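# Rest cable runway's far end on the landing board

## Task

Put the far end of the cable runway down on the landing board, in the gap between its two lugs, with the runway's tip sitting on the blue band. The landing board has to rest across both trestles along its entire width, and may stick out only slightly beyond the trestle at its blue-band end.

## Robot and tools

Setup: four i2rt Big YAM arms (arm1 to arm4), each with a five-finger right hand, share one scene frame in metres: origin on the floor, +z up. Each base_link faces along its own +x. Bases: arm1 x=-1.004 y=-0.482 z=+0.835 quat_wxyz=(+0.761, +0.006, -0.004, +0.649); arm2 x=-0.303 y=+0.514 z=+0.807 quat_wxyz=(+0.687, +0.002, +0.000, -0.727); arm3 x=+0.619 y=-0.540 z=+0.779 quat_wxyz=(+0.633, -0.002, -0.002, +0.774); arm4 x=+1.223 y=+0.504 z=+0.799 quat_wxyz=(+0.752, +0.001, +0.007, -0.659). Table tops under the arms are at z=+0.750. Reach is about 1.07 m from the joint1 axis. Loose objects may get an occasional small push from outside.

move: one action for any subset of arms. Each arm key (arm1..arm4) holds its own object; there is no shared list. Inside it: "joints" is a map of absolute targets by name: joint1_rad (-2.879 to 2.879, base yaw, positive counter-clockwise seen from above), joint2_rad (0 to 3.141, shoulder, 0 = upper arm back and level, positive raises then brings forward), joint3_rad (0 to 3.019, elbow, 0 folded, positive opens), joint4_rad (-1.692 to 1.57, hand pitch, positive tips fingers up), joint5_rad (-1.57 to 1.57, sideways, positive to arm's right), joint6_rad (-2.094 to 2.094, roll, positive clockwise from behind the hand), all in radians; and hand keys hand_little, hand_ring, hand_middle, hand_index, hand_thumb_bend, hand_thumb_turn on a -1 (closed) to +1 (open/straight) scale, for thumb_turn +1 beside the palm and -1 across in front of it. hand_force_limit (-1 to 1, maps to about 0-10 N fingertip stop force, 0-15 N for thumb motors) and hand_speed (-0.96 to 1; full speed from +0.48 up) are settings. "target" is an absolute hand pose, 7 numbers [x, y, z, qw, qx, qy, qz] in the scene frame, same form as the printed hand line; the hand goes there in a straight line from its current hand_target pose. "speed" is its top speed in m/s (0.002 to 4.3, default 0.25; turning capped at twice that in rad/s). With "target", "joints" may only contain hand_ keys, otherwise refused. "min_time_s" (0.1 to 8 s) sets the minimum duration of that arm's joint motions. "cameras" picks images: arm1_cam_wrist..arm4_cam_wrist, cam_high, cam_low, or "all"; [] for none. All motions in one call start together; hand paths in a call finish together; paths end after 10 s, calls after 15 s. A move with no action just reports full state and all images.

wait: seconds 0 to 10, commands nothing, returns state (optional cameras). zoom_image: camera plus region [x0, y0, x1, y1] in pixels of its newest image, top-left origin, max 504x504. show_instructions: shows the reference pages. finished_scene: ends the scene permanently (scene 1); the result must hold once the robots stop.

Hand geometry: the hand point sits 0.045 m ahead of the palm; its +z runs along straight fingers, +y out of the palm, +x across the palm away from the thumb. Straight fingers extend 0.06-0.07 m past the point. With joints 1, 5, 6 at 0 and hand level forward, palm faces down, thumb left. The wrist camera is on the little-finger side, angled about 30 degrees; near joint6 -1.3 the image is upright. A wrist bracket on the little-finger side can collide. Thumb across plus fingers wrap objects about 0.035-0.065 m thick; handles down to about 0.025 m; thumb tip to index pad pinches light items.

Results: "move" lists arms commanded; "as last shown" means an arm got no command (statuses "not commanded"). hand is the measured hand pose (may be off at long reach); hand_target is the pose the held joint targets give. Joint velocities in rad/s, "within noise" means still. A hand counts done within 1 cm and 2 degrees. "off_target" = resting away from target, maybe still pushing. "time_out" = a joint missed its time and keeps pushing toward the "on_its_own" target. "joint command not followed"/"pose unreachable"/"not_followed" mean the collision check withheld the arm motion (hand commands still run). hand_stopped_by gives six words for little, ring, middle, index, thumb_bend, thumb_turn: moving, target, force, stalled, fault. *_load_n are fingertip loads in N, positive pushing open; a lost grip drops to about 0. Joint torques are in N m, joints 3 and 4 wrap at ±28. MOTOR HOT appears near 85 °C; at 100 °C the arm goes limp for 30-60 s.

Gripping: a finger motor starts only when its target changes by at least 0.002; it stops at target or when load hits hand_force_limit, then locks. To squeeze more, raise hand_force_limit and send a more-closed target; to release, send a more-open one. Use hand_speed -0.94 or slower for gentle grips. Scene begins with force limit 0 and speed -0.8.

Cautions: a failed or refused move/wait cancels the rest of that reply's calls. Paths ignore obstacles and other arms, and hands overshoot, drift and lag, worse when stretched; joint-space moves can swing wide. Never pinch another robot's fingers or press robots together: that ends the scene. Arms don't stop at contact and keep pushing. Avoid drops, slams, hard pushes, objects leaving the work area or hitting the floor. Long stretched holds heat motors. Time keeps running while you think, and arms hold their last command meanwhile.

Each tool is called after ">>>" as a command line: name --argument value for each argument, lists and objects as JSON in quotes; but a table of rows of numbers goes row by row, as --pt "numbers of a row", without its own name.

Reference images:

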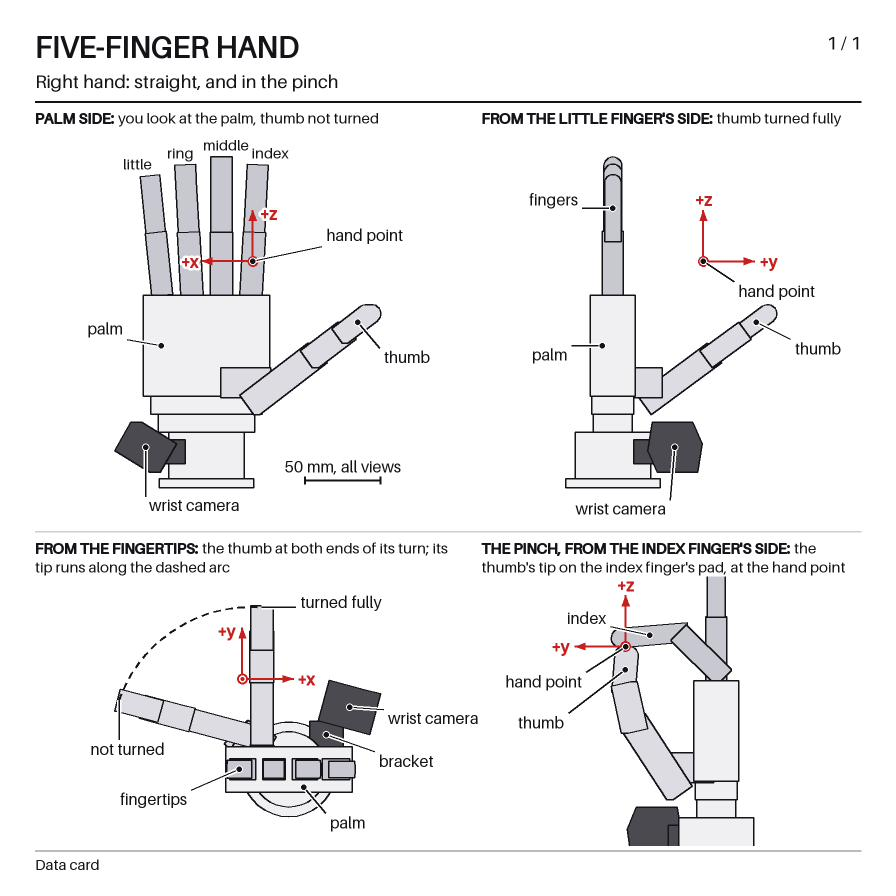

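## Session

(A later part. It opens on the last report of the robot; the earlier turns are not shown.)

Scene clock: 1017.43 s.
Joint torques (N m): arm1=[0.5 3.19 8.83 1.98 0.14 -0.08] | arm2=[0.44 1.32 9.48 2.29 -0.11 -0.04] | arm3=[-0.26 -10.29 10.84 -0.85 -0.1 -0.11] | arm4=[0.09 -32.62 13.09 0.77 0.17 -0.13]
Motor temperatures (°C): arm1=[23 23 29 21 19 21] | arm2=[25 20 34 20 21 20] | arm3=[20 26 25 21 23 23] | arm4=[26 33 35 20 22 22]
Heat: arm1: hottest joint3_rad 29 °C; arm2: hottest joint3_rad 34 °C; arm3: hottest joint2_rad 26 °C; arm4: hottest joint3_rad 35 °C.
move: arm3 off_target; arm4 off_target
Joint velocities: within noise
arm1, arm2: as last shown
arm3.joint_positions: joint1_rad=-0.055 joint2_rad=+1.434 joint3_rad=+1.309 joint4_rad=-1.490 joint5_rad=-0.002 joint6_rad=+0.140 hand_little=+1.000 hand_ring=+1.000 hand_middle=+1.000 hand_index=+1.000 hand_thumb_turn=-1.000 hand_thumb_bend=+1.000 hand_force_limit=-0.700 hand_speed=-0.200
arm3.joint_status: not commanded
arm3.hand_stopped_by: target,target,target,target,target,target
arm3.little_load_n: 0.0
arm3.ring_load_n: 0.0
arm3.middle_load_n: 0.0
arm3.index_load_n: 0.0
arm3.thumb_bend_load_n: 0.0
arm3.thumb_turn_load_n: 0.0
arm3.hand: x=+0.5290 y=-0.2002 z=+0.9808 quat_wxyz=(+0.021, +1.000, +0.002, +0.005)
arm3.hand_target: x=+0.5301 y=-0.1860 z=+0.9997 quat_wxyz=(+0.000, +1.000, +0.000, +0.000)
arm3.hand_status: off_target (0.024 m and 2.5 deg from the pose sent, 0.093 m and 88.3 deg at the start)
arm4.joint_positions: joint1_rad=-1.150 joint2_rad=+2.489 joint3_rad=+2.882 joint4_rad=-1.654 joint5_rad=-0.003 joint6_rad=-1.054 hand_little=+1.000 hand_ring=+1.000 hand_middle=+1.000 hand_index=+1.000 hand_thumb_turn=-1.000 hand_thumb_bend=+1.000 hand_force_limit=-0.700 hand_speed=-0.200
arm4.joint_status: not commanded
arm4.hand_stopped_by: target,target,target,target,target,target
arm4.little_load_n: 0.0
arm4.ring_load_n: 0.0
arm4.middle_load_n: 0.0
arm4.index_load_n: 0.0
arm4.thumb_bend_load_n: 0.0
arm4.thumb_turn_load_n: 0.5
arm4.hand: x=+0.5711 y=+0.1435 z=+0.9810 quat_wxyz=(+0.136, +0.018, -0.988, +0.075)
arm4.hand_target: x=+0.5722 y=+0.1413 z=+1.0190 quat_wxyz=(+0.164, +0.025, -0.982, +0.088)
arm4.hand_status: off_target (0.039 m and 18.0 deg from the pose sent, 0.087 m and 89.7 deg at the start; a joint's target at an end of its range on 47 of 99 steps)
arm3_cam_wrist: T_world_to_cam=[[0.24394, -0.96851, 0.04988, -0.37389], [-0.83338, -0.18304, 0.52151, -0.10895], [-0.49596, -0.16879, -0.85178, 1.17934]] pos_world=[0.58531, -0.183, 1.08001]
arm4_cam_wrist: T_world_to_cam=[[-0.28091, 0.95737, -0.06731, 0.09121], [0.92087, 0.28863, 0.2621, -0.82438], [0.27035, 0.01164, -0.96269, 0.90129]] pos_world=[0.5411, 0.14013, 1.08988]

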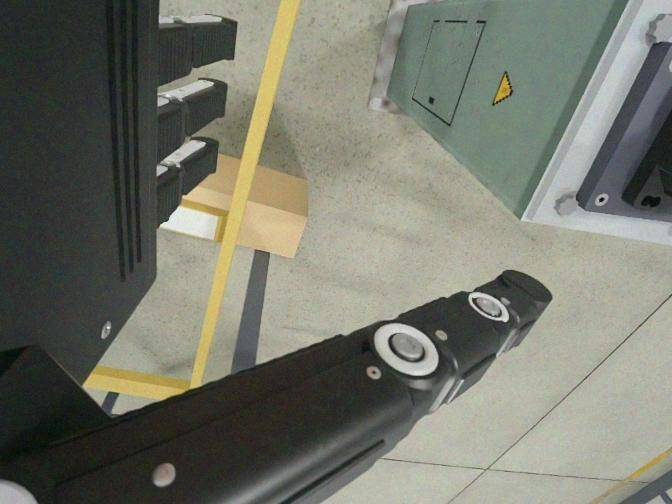

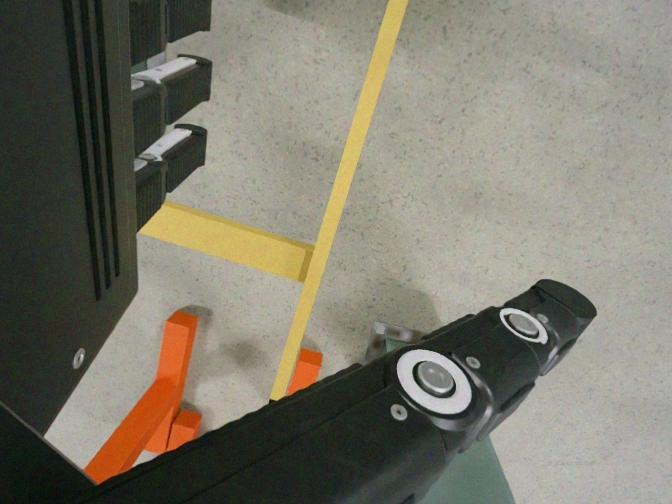

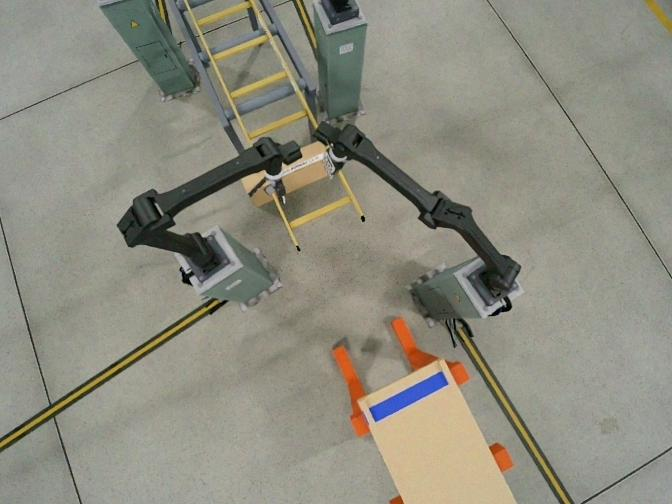

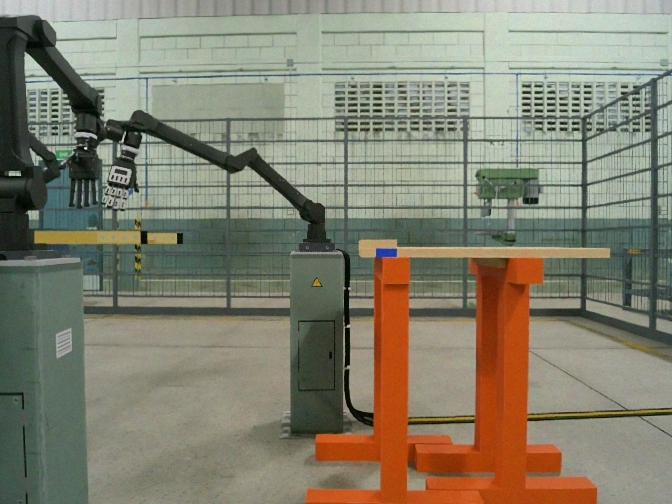

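>>> move --arm3 '{"target": [0.53, -0.176, 0.92, 0, 1, 0, 0], "speed": 0.2}' --arm4 '{"target": [0.59, 0.158, 0.93, 0, 0, 1, 0], "speed": 0.2}' --cameras '["arm3_cam_wrist", "arm4_cam_wrist", "cam_high", "cam_low"]'

>>> zoom_image --camera "cam_high" --region '[240, 130, 400, 260]'

>>> zoom_image --camera "cam_low" --region '[0, 150, 240, 300]'

Scene clock: 1042.33 s.
Joint torques (N m): arm1=[0.5 2.78 8.95 1.98 0.16 -0.07] | arm2=[0.44 1.32 9.48 2.3 -0.11 -0.04] | arm3=[-0.38 -10.7 6.23 0.21 -0.1 -0.13] | arm4=[-0.85 -27.87 8.32 0.64 0 0.04]
Motor temperatures (°C): arm1=[23 23 29 21 19 21] | arm2=[24 20 34 20 21 20] | arm3=[20 26 27 20 23 23] | arm4=[26 37 35 20 22 22]
Heat: arm1: hottest joint3_rad 29 °C; arm2: hottest joint3_rad 34 °C; arm3: hottest joint3_rad 27 °C; arm4: hottest joint2_rad 37 °C.
move: arm3 done; arm4 off_target
Joint velocities: within noise
arm1, arm2: as last shown
arm3.joint_positions: joint1_rad=-0.056 joint2_rad=+1.491 joint3_rad=+1.228 joint4_rad=-1.308 joint5_rad=-0.002 joint6_rad=+0.140 hand_little=+1.000 hand_ring=+1.000 hand_middle=+1.000 hand_index=+1.000 hand_thumb_turn=-1.000 hand_thumb_bend=+1.000 hand_force_limit=-0.700 hand_speed=-0.200
arm3.joint_status: not commanded
arm3.hand_stopped_by: target,target,target,target,target,target
arm3.little_load_n: 0.0
arm3.ring_load_n: 0.0
arm3.middle_load_n: 0.0
arm3.index_load_n: 0.0
arm3.thumb_bend_load_n: 0.0
arm3.thumb_turn_load_n: 0.0
arm3.hand: x=+0.5263 y=-0.1771 z=+0.9248 quat_wxyz=(+0.000, +1.000, +0.001, +0.002)
arm3.hand_target: x=+0.5300 y=-0.1761 z=+0.9201 quat_wxyz=(+0.000, +1.000, +0.000, +0.000)
arm3.hand_status: done (0.006 m and 0.3 deg from the pose sent, 0.066 m and 2.5 deg at the start)
arm4.joint_positions: joint1_rad=-1.150 joint2_rad=+2.489 joint3_rad=+2.781 joint4_rad=-1.671 joint5_rad=-0.003 joint6_rad=-1.051 hand_little=+1.000 hand_ring=+1.000 hand_middle=+1.000 hand_index=+1.000 hand_thumb_turn=-1.000 hand_thumb_bend=+1.000 hand_force_limit=-0.700 hand_speed=-0.200
arm4.joint_status: not commanded
arm4.hand_stopped_by: target,target,target,target,target,target
arm4.little_load_n: 0.0
arm4.ring_load_n: 0.0
arm4.middle_load_n: 0.0
arm4.index_load_n: 0.0
arm4.thumb_bend_load_n: 0.0
arm4.thumb_turn_load_n: 0.0
arm4.hand: x=+0.5877 y=+0.1539 z=+0.9429 quat_wxyz=(+0.085, +0.016, -0.995, +0.045)
arm4.hand_target: x=+0.5908 y=+0.1584 z=+0.9299 quat_wxyz=(+0.070, +0.009, -0.997, +0.037)
arm4.hand_status: off_target (0.014 m and 11.2 deg from the pose sent, 0.056 m and 18.0 deg at the start; a joint's target at an end of its range on 42 of 45 steps)
arm3_cam_wrist: T_world_to_cam=[[0.24363, -0.96985, 0.00656, -0.30806], [-0.83023, -0.20505, 0.51833, -0.08038], [-0.50136, -0.13173, -0.85515, 1.14668]] pos_world=[0.58321, -0.1642, 1.02428]
arm4_cam_wrist: T_world_to_cam=[[-0.27132, 0.9618, -0.03645, 0.04782], [0.88976, 0.26508, 0.37156, -0.91396], [0.36703, 0.06837, -0.92769, 0.76158]] pos_world=[0.54666, 0.14421, 1.04784]

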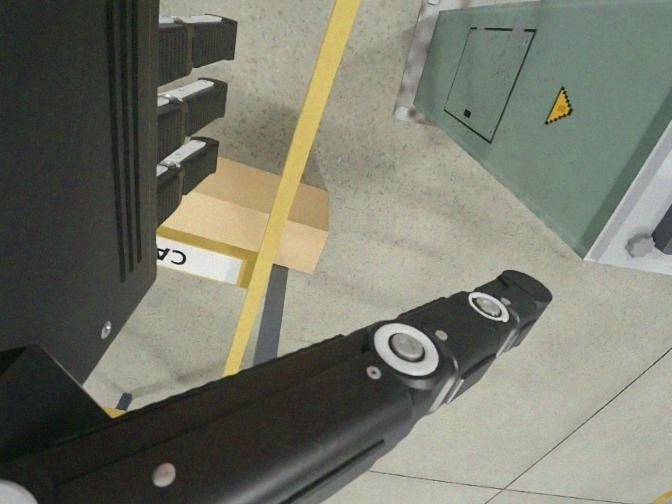

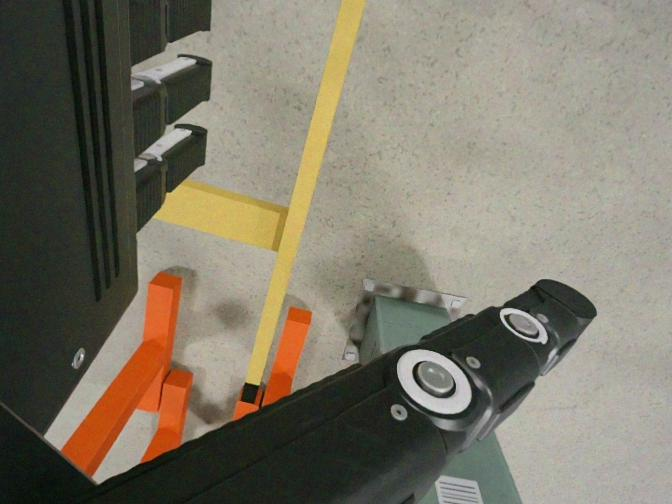

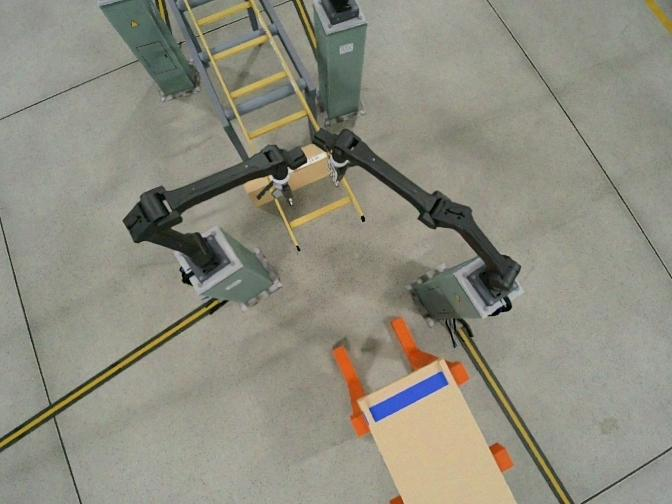

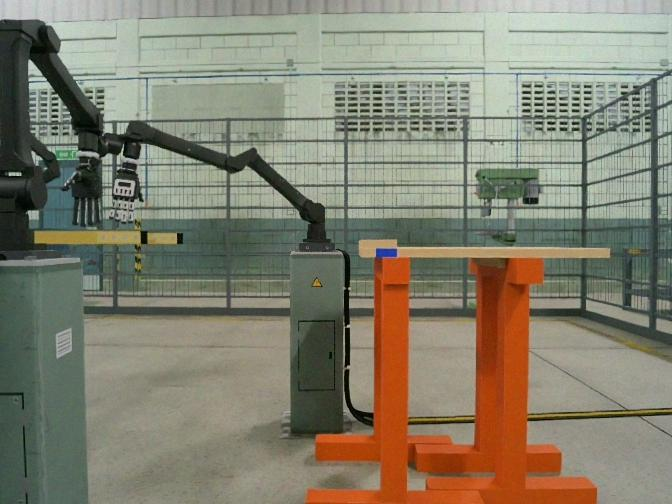

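Scaled by 3.150 from the camera's image (finer frame: 960x720).

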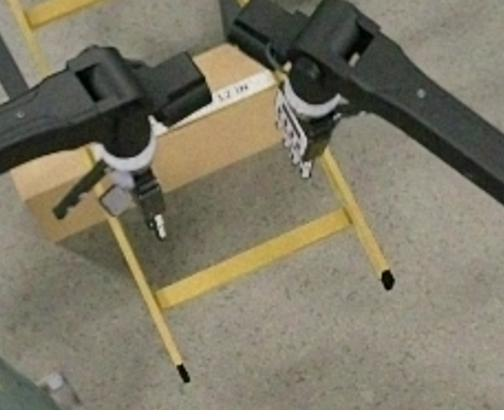

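Scaled by 2.100 from the camera's image (finer frame: 960x720).

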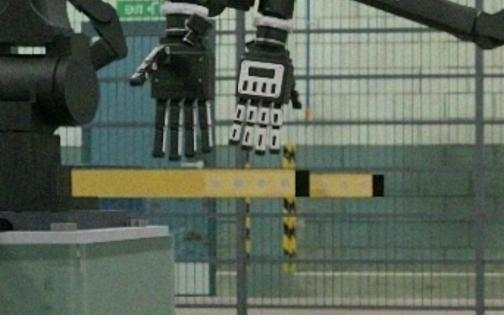

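>>> move --arm3 '{"target": [0.528, -0.186, 0.87, 0, 1, 0, 0], "speed": 0.15}' --arm4 '{"target": [0.57, 0.161, 0.88, 0, 0, 1, 0], "speed": 0.15}' --cameras '["arm3_cam_wrist", "arm4_cam_wrist", "cam_high", "cam_low"]'

>>> zoom_image --camera "cam_high" --region '[240, 130, 400, 260]'

>>> zoom_image --camera "cam_low" --region '[0, 150, 240, 300]'

Scene clock: 1064.97 s.
Joint torques (N m): arm1=[0.38 3.72 9.03 1.87 0.1 -0.1] | arm2=[0.44 1.32 9.5 2.28 -0.11 -0.04] | arm3=[0.32 -10.46 5.94 0.21 -0.1 -0.05] | arm4=[-0.15 -31.09 13.46 0.43 -0.02 -0.03]
Motor temperatures (°C): arm1=[23 23 29 21 19 21] | arm2=[24 20 34 20 21 20] | arm3=[20 26 28 20 23 23] | arm4=[25 38 34 20 22 22]
Heat: arm1: hottest joint3_rad 29 °C; arm2: hottest joint3_rad 34 °C; arm3: hottest joint3_rad 28 °C; arm4: hottest joint2_rad 38 °C.
move: arm3 done; arm4 off_target
Joint velocities: within noise
arm1, arm2: as last shown
arm2.middle_load_n: -0.5
arm3.joint_positions: joint1_rad=-0.056 joint2_rad=+1.512 joint3_rad=+1.111 joint4_rad=-1.171 joint5_rad=-0.002 joint6_rad=+0.140 hand_little=+1.000 hand_ring=+1.000 hand_middle=+1.000 hand_index=+1.000 hand_thumb_turn=-1.000 hand_thumb_bend=+1.000 hand_force_limit=-0.700 hand_speed=-0.200
arm3.joint_status: not commanded
arm3.hand_stopped_by: target,target,target,target,target,target
arm3.little_load_n: 0.0
arm3.ring_load_n: 0.0
arm3.middle_load_n: 0.0
arm3.index_load_n: 0.0
arm3.thumb_bend_load_n: -0.5
arm3.thumb_turn_load_n: 0.5
arm3.hand: x=+0.5279 y=-0.1863 z=+0.8744 quat_wxyz=(+0.000, +1.000, +0.001, +0.002)
arm3.hand_target: x=+0.5281 y=-0.1861 z=+0.8700 quat_wxyz=(+0.000, +1.000, +0.000, +0.000)
arm3.hand_status: done (0.004 m and 0.3 deg from the pose sent, 0.056 m and 0.3 deg at the start)
arm4.joint_positions: joint1_rad=-1.160 joint2_rad=+2.630 joint3_rad=+2.829 joint4_rad=-1.672 joint5_rad=-0.007 joint6_rad=-1.051 hand_little=+1.000 hand_ring=+1.000 hand_middle=+1.000 hand_index=+1.000 hand_thumb_turn=-1.000 hand_thumb_bend=+1.000 hand_force_limit=-0.700 hand_speed=-0.200
arm4.joint_status: not commanded
arm4.hand_stopped_by: target,target,target,target,target,target
arm4.little_load_n: 0.0
arm4.ring_load_n: 0.0
arm4.middle_load_n: 0.0
arm4.index_load_n: 0.0
arm4.thumb_bend_load_n: 0.0
arm4.thumb_turn_load_n: 0.0
arm4.hand: x=+0.5802 y=+0.1584 z=+0.8601 quat_wxyz=(+0.044, +0.011, -0.999, +0.022)
arm4.hand_target: x=+0.5716 y=+0.1619 z=+0.8795 quat_wxyz=(+0.061, +0.009, -0.998, +0.033)
arm4.hand_status: off_target (0.023 m and 5.8 deg from the pose sent, 0.066 m and 11.2 deg at the start; a joint's target at an end of its range on 40 of 40 steps)
arm3_cam_wrist: T_world_to_cam=[[0.24367, -0.96983, 0.00737, -0.31785], [-0.83029, -0.20467, 0.51838, -0.05476], [-0.50124, -0.13243, -0.85512, 1.10294]] pos_world=[0.58481, -0.1734, 0.97388]
arm4_cam_wrist: T_world_to_cam=[[-0.25894, 0.96579, -0.01407, 0.01145], [0.85863, 0.23683, 0.4546, -0.92652], [0.44238, 0.10564, -0.89059, 0.60553]] pos_world=[0.53063, 0.14441, 0.96064]

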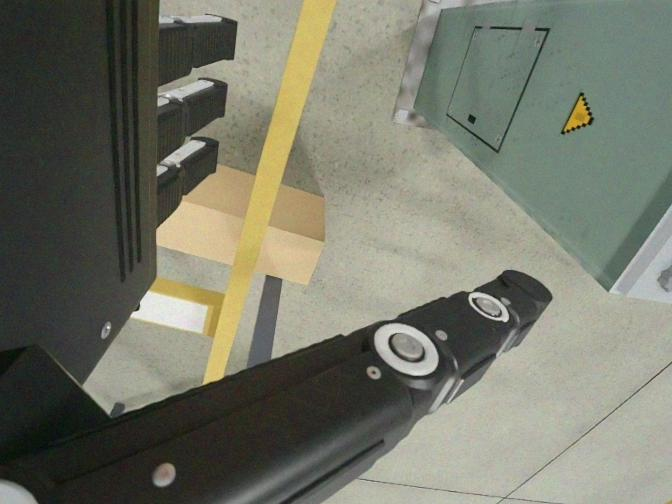

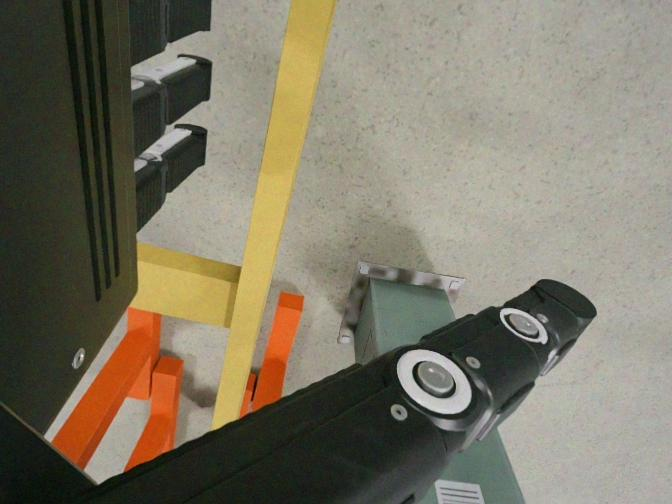

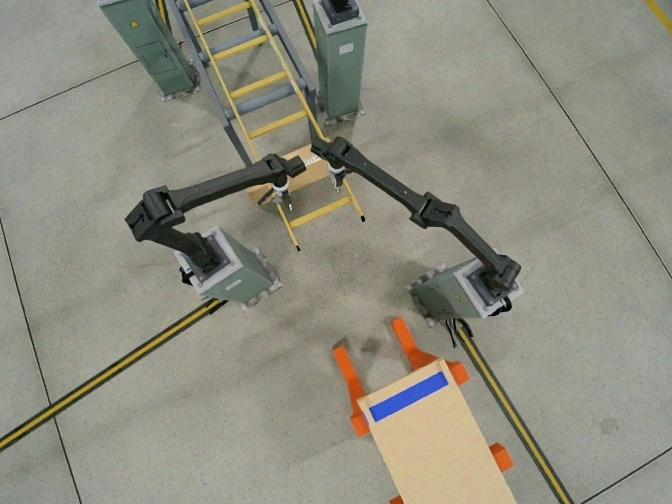

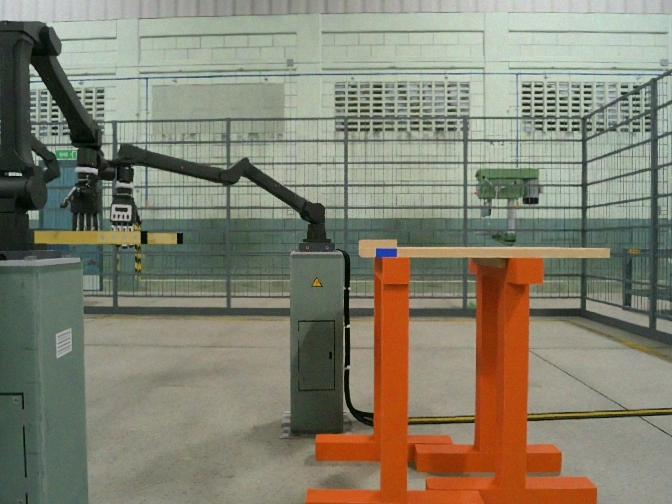

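Scaled by 3.150 from the camera's image (finer frame: 960x720).

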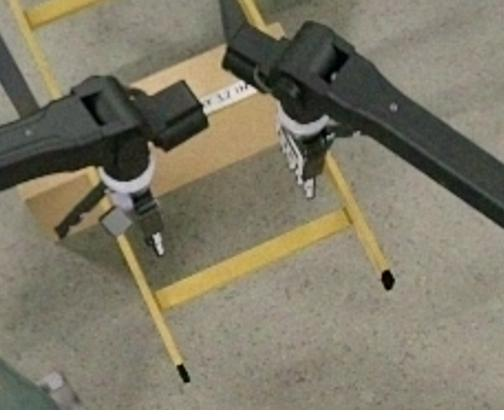

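Scaled by 2.100 from the camera's image (finer frame: 960x720).

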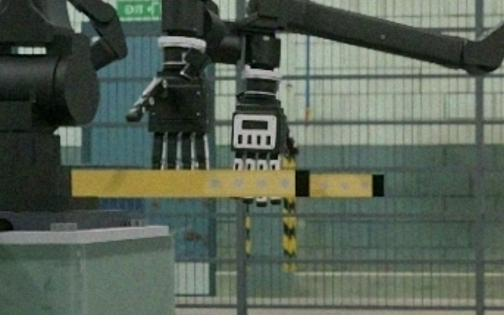

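>>> move --arm3 '{"target": [0.528, -0.189, 0.804, 0, 1, 0, 0], "speed": 0.12}' --arm4 '{"target": [0.562, 0.164, 0.84, 0, 0, 1, 0], "speed": 0.12}' --cameras '["arm3_cam_wrist", "arm4_cam_wrist", "cam_high", "cam_low"]'

>>> zoom_image --camera "cam_high" --region '[240, 130, 400, 260]'

>>> zoom_image --camera "cam_low" --region '[0, 150, 240, 300]'

Scene clock: 1077.07 s.
Joint torques (N m): arm1=[0.44 3.43 8.85 1.91 0.11 -0.07] | arm2=[0.44 1.26 9.51 2.29 -0.11 -0.04] | arm3=[0.44 -11.11 5.31 0.2 -0.1 -0.03] | arm4=[-0.03 -29.57 13.31 0.64 -0.01 -0.13]
Motor temperatures (°C): arm1=[23 23 29 21 19 21] | arm2=[24 20 34 20 21 20] | arm3=[20 27 28 20 23 23] | arm4=[25 38 36 20 22 22]
Heat: arm1: hottest joint3_rad 29 °C; arm2: hottest joint3_rad 34 °C; arm3: hottest joint3_rad 28 °C; arm4: hottest joint2_rad 38 °C.
move: arm3 done; arm4 off_target
Joint velocities: within noise
arm1, arm2: as last shown
arm2.middle_load_n: 0.0
arm3.joint_positions: joint1_rad=-0.056 joint2_rad=+1.596 joint3_rad=+1.009 joint4_rad=-0.988 joint5_rad=-0.002 joint6_rad=+0.140 hand_little=+1.000 hand_ring=+1.000 hand_middle=+1.000 hand_index=+1.000 hand_thumb_turn=-1.000 hand_thumb_bend=+1.000 hand_force_limit=-0.700 hand_speed=-0.200
arm3.joint_status: not commanded
arm3.hand_stopped_by: target,target,target,target,target,target
arm3.little_load_n: 0.0
arm3.ring_load_n: 0.0
arm3.middle_load_n: 0.0
arm3.index_load_n: 0.0
arm3.thumb_bend_load_n: 0.0
arm3.thumb_turn_load_n: 0.0
arm3.hand: x=+0.5287 y=-0.1890 z=+0.8068 quat_wxyz=(+0.002, +1.000, +0.001, +0.002)
arm3.hand_target: x=+0.5280 y=-0.1890 z=+0.8041 quat_wxyz=(+0.000, +1.000, +0.000, +0.000)
arm3.hand_status: done (0.003 m and 0.4 deg from the pose sent, 0.070 m and 0.3 deg at the start)
arm4.joint_positions: joint1_rad=-1.167 joint2_rad=+2.698 joint3_rad=+2.883 joint4_rad=-1.672 joint5_rad=-0.009 joint6_rad=-1.053 hand_little=+1.000 hand_ring=+1.000 hand_middle=+1.000 hand_index=+1.000 hand_thumb_turn=-1.000 hand_thumb_bend=+1.000 hand_force_limit=-0.700 hand_speed=-0.200
arm4.joint_status: not commanded
arm4.hand_stopped_by: target,target,target,target,target,target
arm4.little_load_n: 0.0
arm4.ring_load_n: 0.0
arm4.middle_load_n: 0.0
arm4.index_load_n: 0.0
arm4.thumb_bend_load_n: 0.0
arm4.thumb_turn_load_n: 0.0
arm4.hand: x=+0.5733 y=+0.1606 z=+0.8303 quat_wxyz=(+0.038, +0.009, -0.999, +0.019)
arm4.hand_target: x=+0.5634 y=+0.1649 z=+0.8398 quat_wxyz=(+0.051, +0.008, -0.998, +0.027)
arm4.hand_status: off_target (0.015 m and 5.0 deg from the pose sent, 0.028 m and 5.8 deg at the start; a joint's target at an end of its range on 35 of 36 steps)
arm3_cam_wrist: T_world_to_cam=[[0.24364, -0.9698, 0.01117, -0.32317], [-0.83058, -0.20269, 0.5187, -0.01939], [-0.50078, -0.13565, -0.85488, 1.04414]] pos_world=[0.58551, -0.1757, 0.90628]
arm4_cam_wrist: T_world_to_cam=[[-0.25395, 0.96715, -0.01172, 0.00205], [0.85388, 0.22987, 0.46697, -0.91397], [0.45432, 0.10858, -0.8842, 0.56922]] pos_world=[0.52232, 0.14631, 0.93012]

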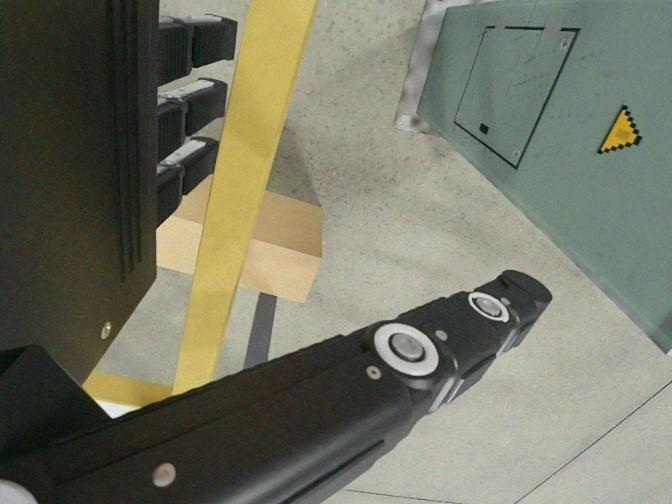

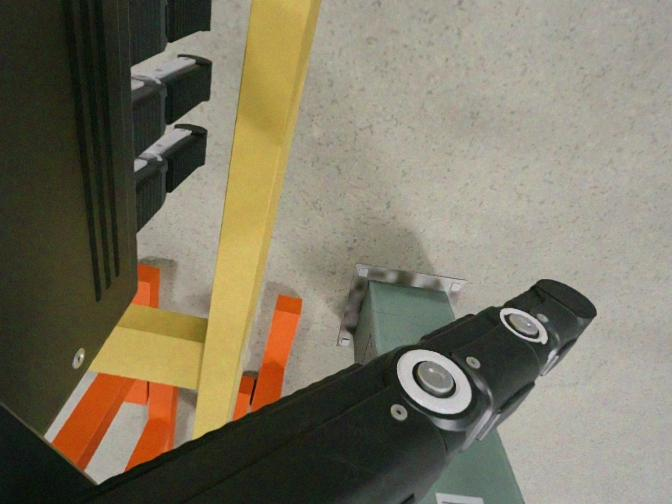

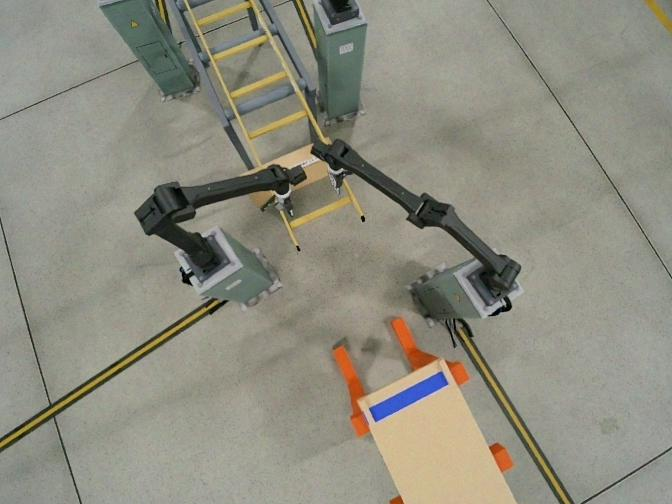

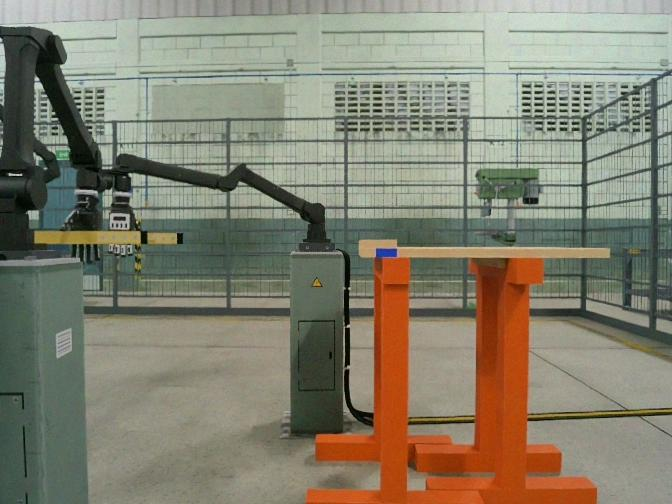

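Scaled by 3.150 from the camera's image (finer frame: 960x720).

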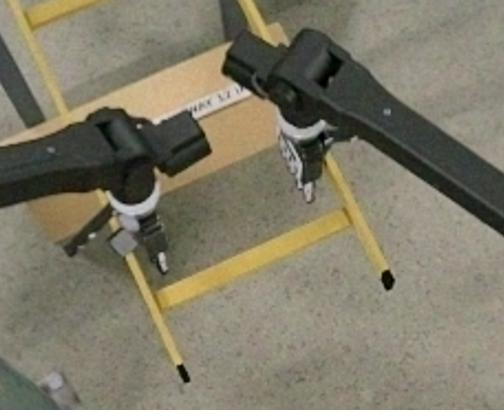

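Scaled by 2.100 from the camera's image (finer frame: 960x720).

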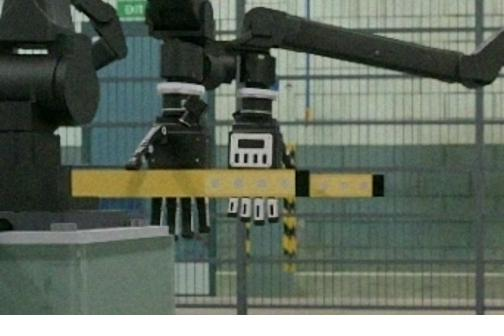

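>>> move --arm3 '{"target": [0.528, -0.190, 0.799, 0, 1, 0, 0], "speed": 0.1}' --arm4 '{"target": [0.562, 0.166, 0.824, 0, 0, 1, 0], "speed": 0.1}'

>>> move --arm3 '{"target": [0.528, -0.202, 0.799, 0, 1, 0, 0], "speed": 0.05}' --arm4 '{"target": [0.562, 0.173, 0.824, 0, 0, 1, 0], "speed": 0.05}' --cameras '["arm3_cam_wrist", "arm4_cam_wrist"]'

>>> move --arm3 '{"joints": {"hand_little": -0.1, "hand_ring": -0.1, "hand_middle": -0.1, "hand_index": -0.1, "hand_speed": -0.9, "hand_force_limit": -0.4}}' --arm4 '{"joints": {"hand_little": -0.1, "hand_ring": -0.1, "hand_middle": -0.1, "hand_index": -0.1, "hand_speed": -0.9, "hand_force_limit": -0.4}}' --cameras '["arm3_cam_wrist", "arm4_cam_wrist", "cam_high", "cam_low"]'

>>> zoom_image --camera "cam_low" --region '[40, 190, 200, 290]'

Scene clock: 1097.20 s.
Joint torques (N m): arm1=[0.38 3.6 8.88 2.15 0.13 -0.09] | arm2=[0.44 1.32 9.51 2.29 -0.11 -0.04] | arm3=[0.5 -10.7 5.11 0.21 -0.1 -0.02] | arm4=[-0.97 -29.04 13.31 0.68 -0.01 -0.14]
Motor temperatures (°C): arm1=[23 23 29 21 19 21] | arm2=[24 20 34 20 21 20] | arm3=[20 27 28 20 22 23] | arm4=[25 37 35 20 22 22]
Heat: arm1: hottest joint3_rad 29 °C; arm2: hottest joint3_rad 34 °C; arm3: hottest joint3_rad 28 °C; arm4: hottest joint2_rad 37 °C.
move: arm3 done; arm4 off_target
Joint velocities: within noise
arm1.joint_positions: joint1_rad=+0.896 joint2_rad=+0.584 joint3_rad=+1.422 joint4_rad=-1.296 joint5_rad=+0.295 joint6_rad=-1.421 hand_little=+1.000 hand_ring=+1.000 hand_middle=+1.000 hand_index=+1.000 hand_thumb_turn=+1.000 hand_thumb_bend=+1.000 hand_force_limit=+0.000 hand_speed=-0.800
arm1.joint_status: not commanded
arm1.hand_stopped_by: target,target,target,target,target,target
arm1.little_load_n: 0.0
arm1.ring_load_n: 0.0
arm1.middle_load_n: 0.0
arm1.index_load_n: 0.0
arm1.thumb_bend_load_n: 0.0
arm1.thumb_turn_load_n: 0.0
arm1.hand: x=-1.0570 y=-0.2676 z=+1.3742 quat_wxyz=(-0.454, +0.462, +0.702, +0.297)
arm1.hand_target: x=-1.0565 y=-0.2691 z=+1.3857 quat_wxyz=(-0.466, +0.459, +0.695, +0.299)
arm1.hand_status: not commanded
arm2.joint_positions: joint1_rad=-0.895 joint2_rad=+0.617 joint3_rad=+1.419 joint4_rad=-1.524 joint5_rad=-0.098 joint6_rad=-0.983 hand_little=+1.000 hand_ring=+1.000 hand_middle=+1.000 hand_index=+1.000 hand_thumb_turn=+1.000 hand_thumb_bend=+1.000 hand_force_limit=+0.000 hand_speed=-0.800
arm2.joint_status: not commanded
arm2.hand_stopped_by: target,target,target,target,target,target
arm2.little_load_n: 0.0
arm2.ring_load_n: 0.0
arm2.middle_load_n: 0.0
arm2.index_load_n: 0.0
arm2.thumb_bend_load_n: 0.0
arm2.thumb_turn_load_n: 0.0
arm2.hand: x=-0.4608 y=+0.4185 z=+1.2624 quat_wxyz=(+0.312, +0.035, -0.911, +0.269)
arm2.hand_target: x=-0.4609 y=+0.4192 z=+1.2704 quat_wxyz=(+0.320, +0.033, -0.906, +0.273)
arm2.hand_status: not commanded
arm3.joint_positions: joint1_rad=-0.056 joint2_rad=+1.596 joint3_rad=+1.003 joint4_rad=-0.974 joint5_rad=-0.002 joint6_rad=+0.140 hand_little=+1.000 hand_ring=+1.000 hand_middle=+1.000 hand_index=+1.000 hand_thumb_turn=-1.000 hand_thumb_bend=+1.000 hand_force_limit=-0.700 hand_speed=-0.200
arm3.joint_status: not commanded
arm3.hand_stopped_by: target,target,target,target,target,target
arm3.little_load_n: 0.0
arm3.ring_load_n: 0.0
arm3.middle_load_n: 0.0
arm3.index_load_n: 0.0
arm3.thumb_bend_load_n: 0.0
arm3.thumb_turn_load_n: 0.0
arm3.hand: x=+0.5285 y=-0.1880 z=+0.8045 quat_wxyz=(-0.002, +1.000, +0.001, +0.002)
arm3.hand_target: x=+0.5281 y=-0.1900 z=+0.7991 quat_wxyz=(+0.000, +1.000, +0.000, +0.000)
arm3.hand_status: done (0.006 m and 0.3 deg from the pose sent, 0.008 m and 0.4 deg at the start)
arm4.joint_positions: joint1_rad=-1.168 joint2_rad=+2.710 joint3_rad=+2.883 joint4_rad=-1.672 joint5_rad=-0.009 joint6_rad=-1.053 hand_little=+1.000 hand_ring=+1.000 hand_middle=+1.000 hand_index=+1.000 hand_thumb_turn=-1.000 hand_thumb_bend=+1.000 hand_force_limit=-0.700 hand_speed=-0.200
arm4.joint_status: not commanded
arm4.hand_stopped_by: target,target,target,target,target,target
arm4.little_load_n: 0.0
arm4.ring_load_n: 0.0
arm4.middle_load_n: 0.0
arm4.index_load_n: 0.0
arm4.thumb_bend_load_n: 0.0
arm4.thumb_turn_load_n: 0.0
arm4.hand: x=+0.5742 y=+0.1615 z=+0.8219 quat_wxyz=(+0.033, +0.008, -0.999, +0.016)
arm4.hand_target: x=+0.5634 y=+0.1669 z=+0.8239 quat_wxyz=(+0.043, +0.007, -0.999, +0.023)
arm4.hand_status: off_target (0.013 m and 4.3 deg from the pose sent, 0.014 m and 5.0 deg at the start; a joint's target at an end of its range on 33 of 35 steps)
pictures: none

Scene clock: 1098.70 s.
Joint torques (N m): arm1=[0.5 3.49 8.91 2.04 0.15 -0.08] | arm2=[0.44 1.32 9.51 2.29 -0.11 -0.04] | arm3=[0.85 -11.93 4.79 0.03 -0.11 0.02] | arm4=[-1.14 -29.39 13.03 0.23 -0.08 -0.14]
Motor temperatures (°C): arm1=[23 23 29 21 19 21] | arm2=[24 20 34 20 21 20] | arm3=[20 27 27 20 22 23] | arm4=[25 37 35 20 22 22]
Heat: arm1: hottest joint3_rad 29 °C; arm2: hottest joint3_rad 34 °C; arm3: hottest joint2_rad 27 °C; arm4: hottest joint2_rad 37 °C.
move: arm3 done; arm4 off_target
Joint velocities: within noise
arm1, arm2: as last shown
arm3.joint_positions: joint1_rad=-0.056 joint2_rad=+1.589 joint3_rad=+0.972 joint4_rad=-0.964 joint5_rad=-0.002 joint6_rad=+0.141 hand_little=+1.000 hand_ring=+1.000 hand_middle=+1.000 hand_index=+1.000 hand_thumb_turn=-1.000 hand_thumb_bend=+1.000 hand_force_limit=-0.700 hand_speed=-0.200
arm3.joint_status: not commanded
arm3.hand_stopped_by: target,target,target,target,target,target
arm3.little_load_n: 0.0
arm3.ring_load_n: 0.0
arm3.middle_load_n: 0.0
arm3.index_load_n: 0.0
arm3.thumb_bend_load_n: 0.0
arm3.thumb_turn_load_n: 0.0
arm3.hand: x=+0.5301 y=-0.1995 z=+0.7981 quat_wxyz=(+0.005, +1.000, +0.001, +0.002)
arm3.hand_target: x=+0.5280 y=-0.2020 z=+0.7990 quat_wxyz=(+0.000, +1.000, +0.000, +0.000)
arm3.hand_status: done (0.003 m and 0.7 deg from the pose sent, 0.015 m and 0.3 deg at the start)
arm4.joint_positions: joint1_rad=-1.176 joint2_rad=+2.710 joint3_rad=+2.883 joint4_rad=-1.672 joint5_rad=-0.009 joint6_rad=-1.059 hand_little=+1.000 hand_ring=+1.000 hand_middle=+1.000 hand_index=+1.000 hand_thumb_turn=-1.000 hand_thumb_bend=+1.000 hand_force_limit=-0.700 hand_speed=-0.200
arm4.joint_status: not commanded
arm4.hand_stopped_by: target,target,target,target,target,target
arm4.little_load_n: 0.0
arm4.ring_load_n: 0.0
arm4.middle_load_n: 0.0
arm4.index_load_n: 0.0
arm4.thumb_bend_load_n: 0.0
arm4.thumb_turn_load_n: 0.0
arm4.hand: x=+0.5711 y=+0.1669 z=+0.8220 quat_wxyz=(+0.033, +0.007, -0.999, +0.016)
arm4.hand_target: x=+0.5632 y=+0.1737 z=+0.8238 quat_wxyz=(+0.038, +0.006, -0.999, +0.020)
arm4.hand_status: off_target (0.011 m and 4.3 deg from the pose sent, 0.017 m and 4.3 deg at the start; a joint's target at an end of its range on 41 of 45 steps)
arm3_cam_wrist: T_world_to_cam=[[0.24316, -0.96984, 0.0168, -0.33782], [-0.83092, -0.19934, 0.51947, -0.01545], [-0.50045, -0.14027, -0.85433, 1.03448]] pos_world=[0.58701, -0.1856, 0.89748]
arm4_cam_wrist: T_world_to_cam=[[-0.25112, 0.96792, -0.00854, -0.0091], [0.84974, 0.22467, 0.47694, -0.91467], [0.46356, 0.11251, -0.87889, 0.55188]] pos_world=[0.51912, 0.15221, 0.92121]

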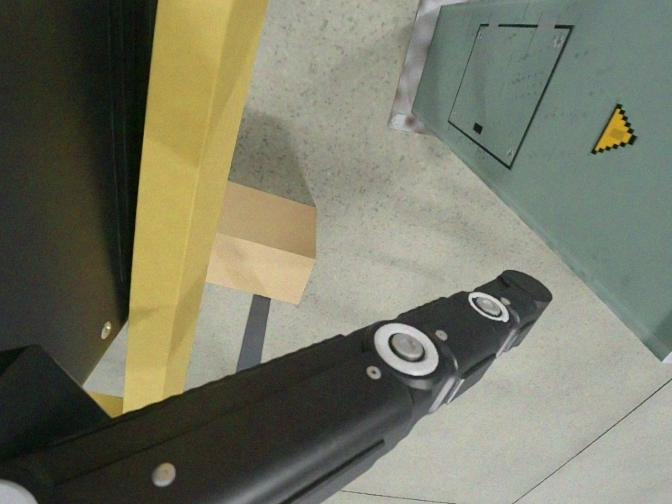

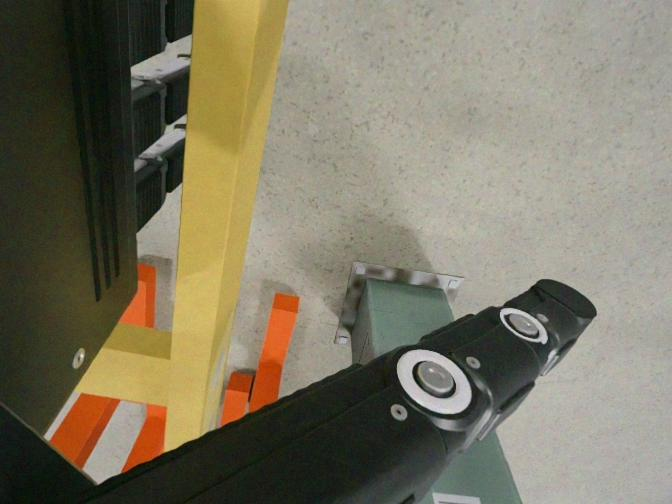

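Scene clock: 1103.13 s.
Joint torques (N m): arm1=[1.32 3.49 9.02 1.92 0.15 -0.06] | arm2=[0.44 1.32 9.5 2.29 -0.11 -0.04] | arm3=[0.79 -11.99 4.78 -0.38 -0.1 -0.02] | arm4=[-0.15 -30.56 13.26 0.06 0.26 -0.09]
Motor temperatures (°C): arm1=[23 23 29 21 19 21] | arm2=[24 20 34 20 21 20] | arm3=[20 27 27 20 22 23] | arm4=[25 37 35 20 22 22]
Heat: arm1: hottest joint3_rad 29 °C; arm2: hottest joint3_rad 34 °C; arm3: hottest joint2_rad 27 °C; arm4: hottest joint2_rad 37 °C.
move: arm3 done; arm4 done
Joint velocities: within noise
arm1, arm2: as last shown
arm3.joint_positions: joint1_rad=-0.056 joint2_rad=+1.589 joint3_rad=+0.972 joint4_rad=-0.953 joint5_rad=-0.002 joint6_rad=+0.144 hand_little=-0.100 hand_ring=-0.100 hand_middle=-0.100 hand_index=-0.100 hand_thumb_turn=-1.000 hand_thumb_bend=+1.000 hand_force_limit=-0.400 hand_speed=-0.900
arm3.joint_status: all done
arm3.hand_stopped_by: target,target,target,target,target,target
arm3.little_load_n: 0.0
arm3.ring_load_n: 0.0
arm3.middle_load_n: 0.0
arm3.index_load_n: 0.5
arm3.thumb_bend_load_n: 0.0
arm3.thumb_turn_load_n: 0.0
arm3.hand: x=+0.5295 y=-0.1965 z=+0.7974 quat_wxyz=(+0.000, +1.000, -0.001, +0.002)
arm3.hand_target: x=+0.5280 y=-0.2020 z=+0.7990 quat_wxyz=(+0.000, +1.000, +0.000, +0.000)
arm3.hand_status: not commanded
arm4.joint_positions: joint1_rad=-1.176 joint2_rad=+2.719 joint3_rad=+2.883 joint4_rad=-1.672 joint5_rad=-0.016 joint6_rad=-1.059 hand_little=-0.100 hand_ring=-0.100 hand_middle=-0.100 hand_index=-0.100 hand_thumb_turn=-1.000 hand_thumb_bend=+1.000 hand_force_limit=-0.400 hand_speed=-0.900
arm4.joint_status: all done
arm4.hand_stopped_by: target,target,target,target,target,target
arm4.little_load_n: 0.0
arm4.ring_load_n: 0.0
arm4.middle_load_n: 0.0
arm4.index_load_n: 1.0
arm4.thumb_bend_load_n: 0.0
arm4.thumb_turn_load_n: 0.0
arm4.hand: x=+0.5725 y=+0.1662 z=+0.8157 quat_wxyz=(+0.028, +0.008, -0.999, +0.017)
arm4.hand_target: x=+0.5633 y=+0.1737 z=+0.8237 quat_wxyz=(+0.038, +0.006, -0.999, +0.020)
arm4.hand_status: not commanded
arm3_cam_wrist: T_world_to_cam=[[0.23957, -0.97086, 0.00615, -0.32457], [-0.83086, -0.20174, 0.51863, -0.01494], [-0.50228, -0.12936, -0.85498, 1.03761]] pos_world=[0.58651, -0.1839, 0.89688]
arm4_cam_wrist: T_world_to_cam=[[-0.25209, 0.96761, -0.0132, -0.00366], [0.84424, 0.22657, 0.48572, -0.91709], [0.47298, 0.1113, -0.87402, 0.53661]] pos_world=[0.51952, 0.15161, 0.91441]

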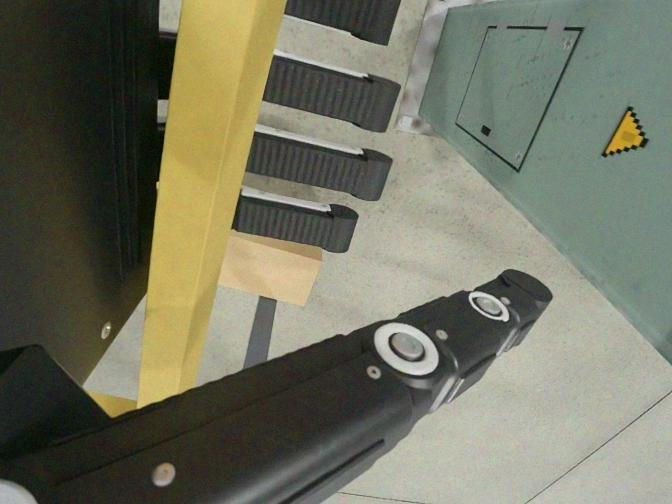

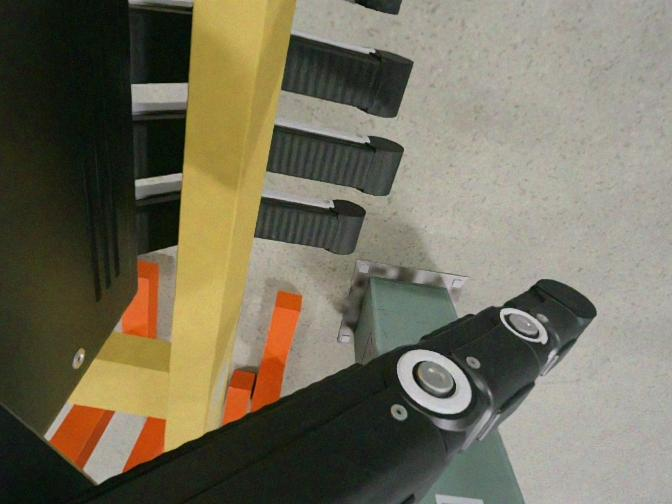

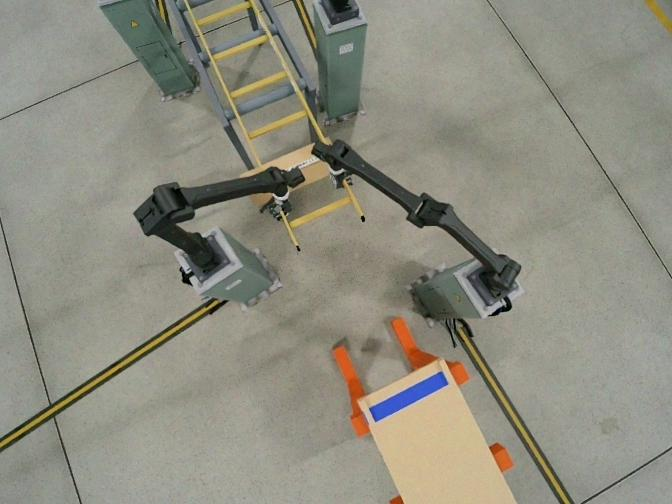

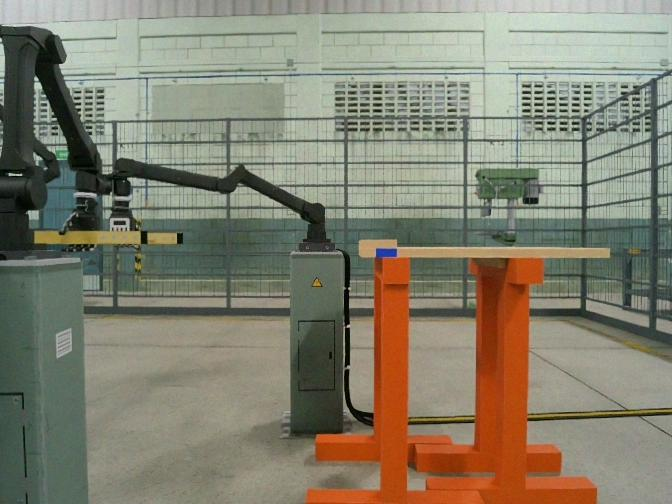

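Scaled by 3.150 from the camera's image (finer frame: 960x720).

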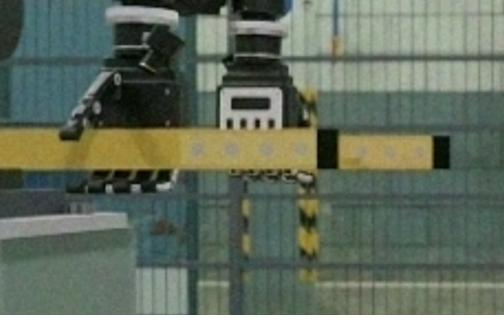

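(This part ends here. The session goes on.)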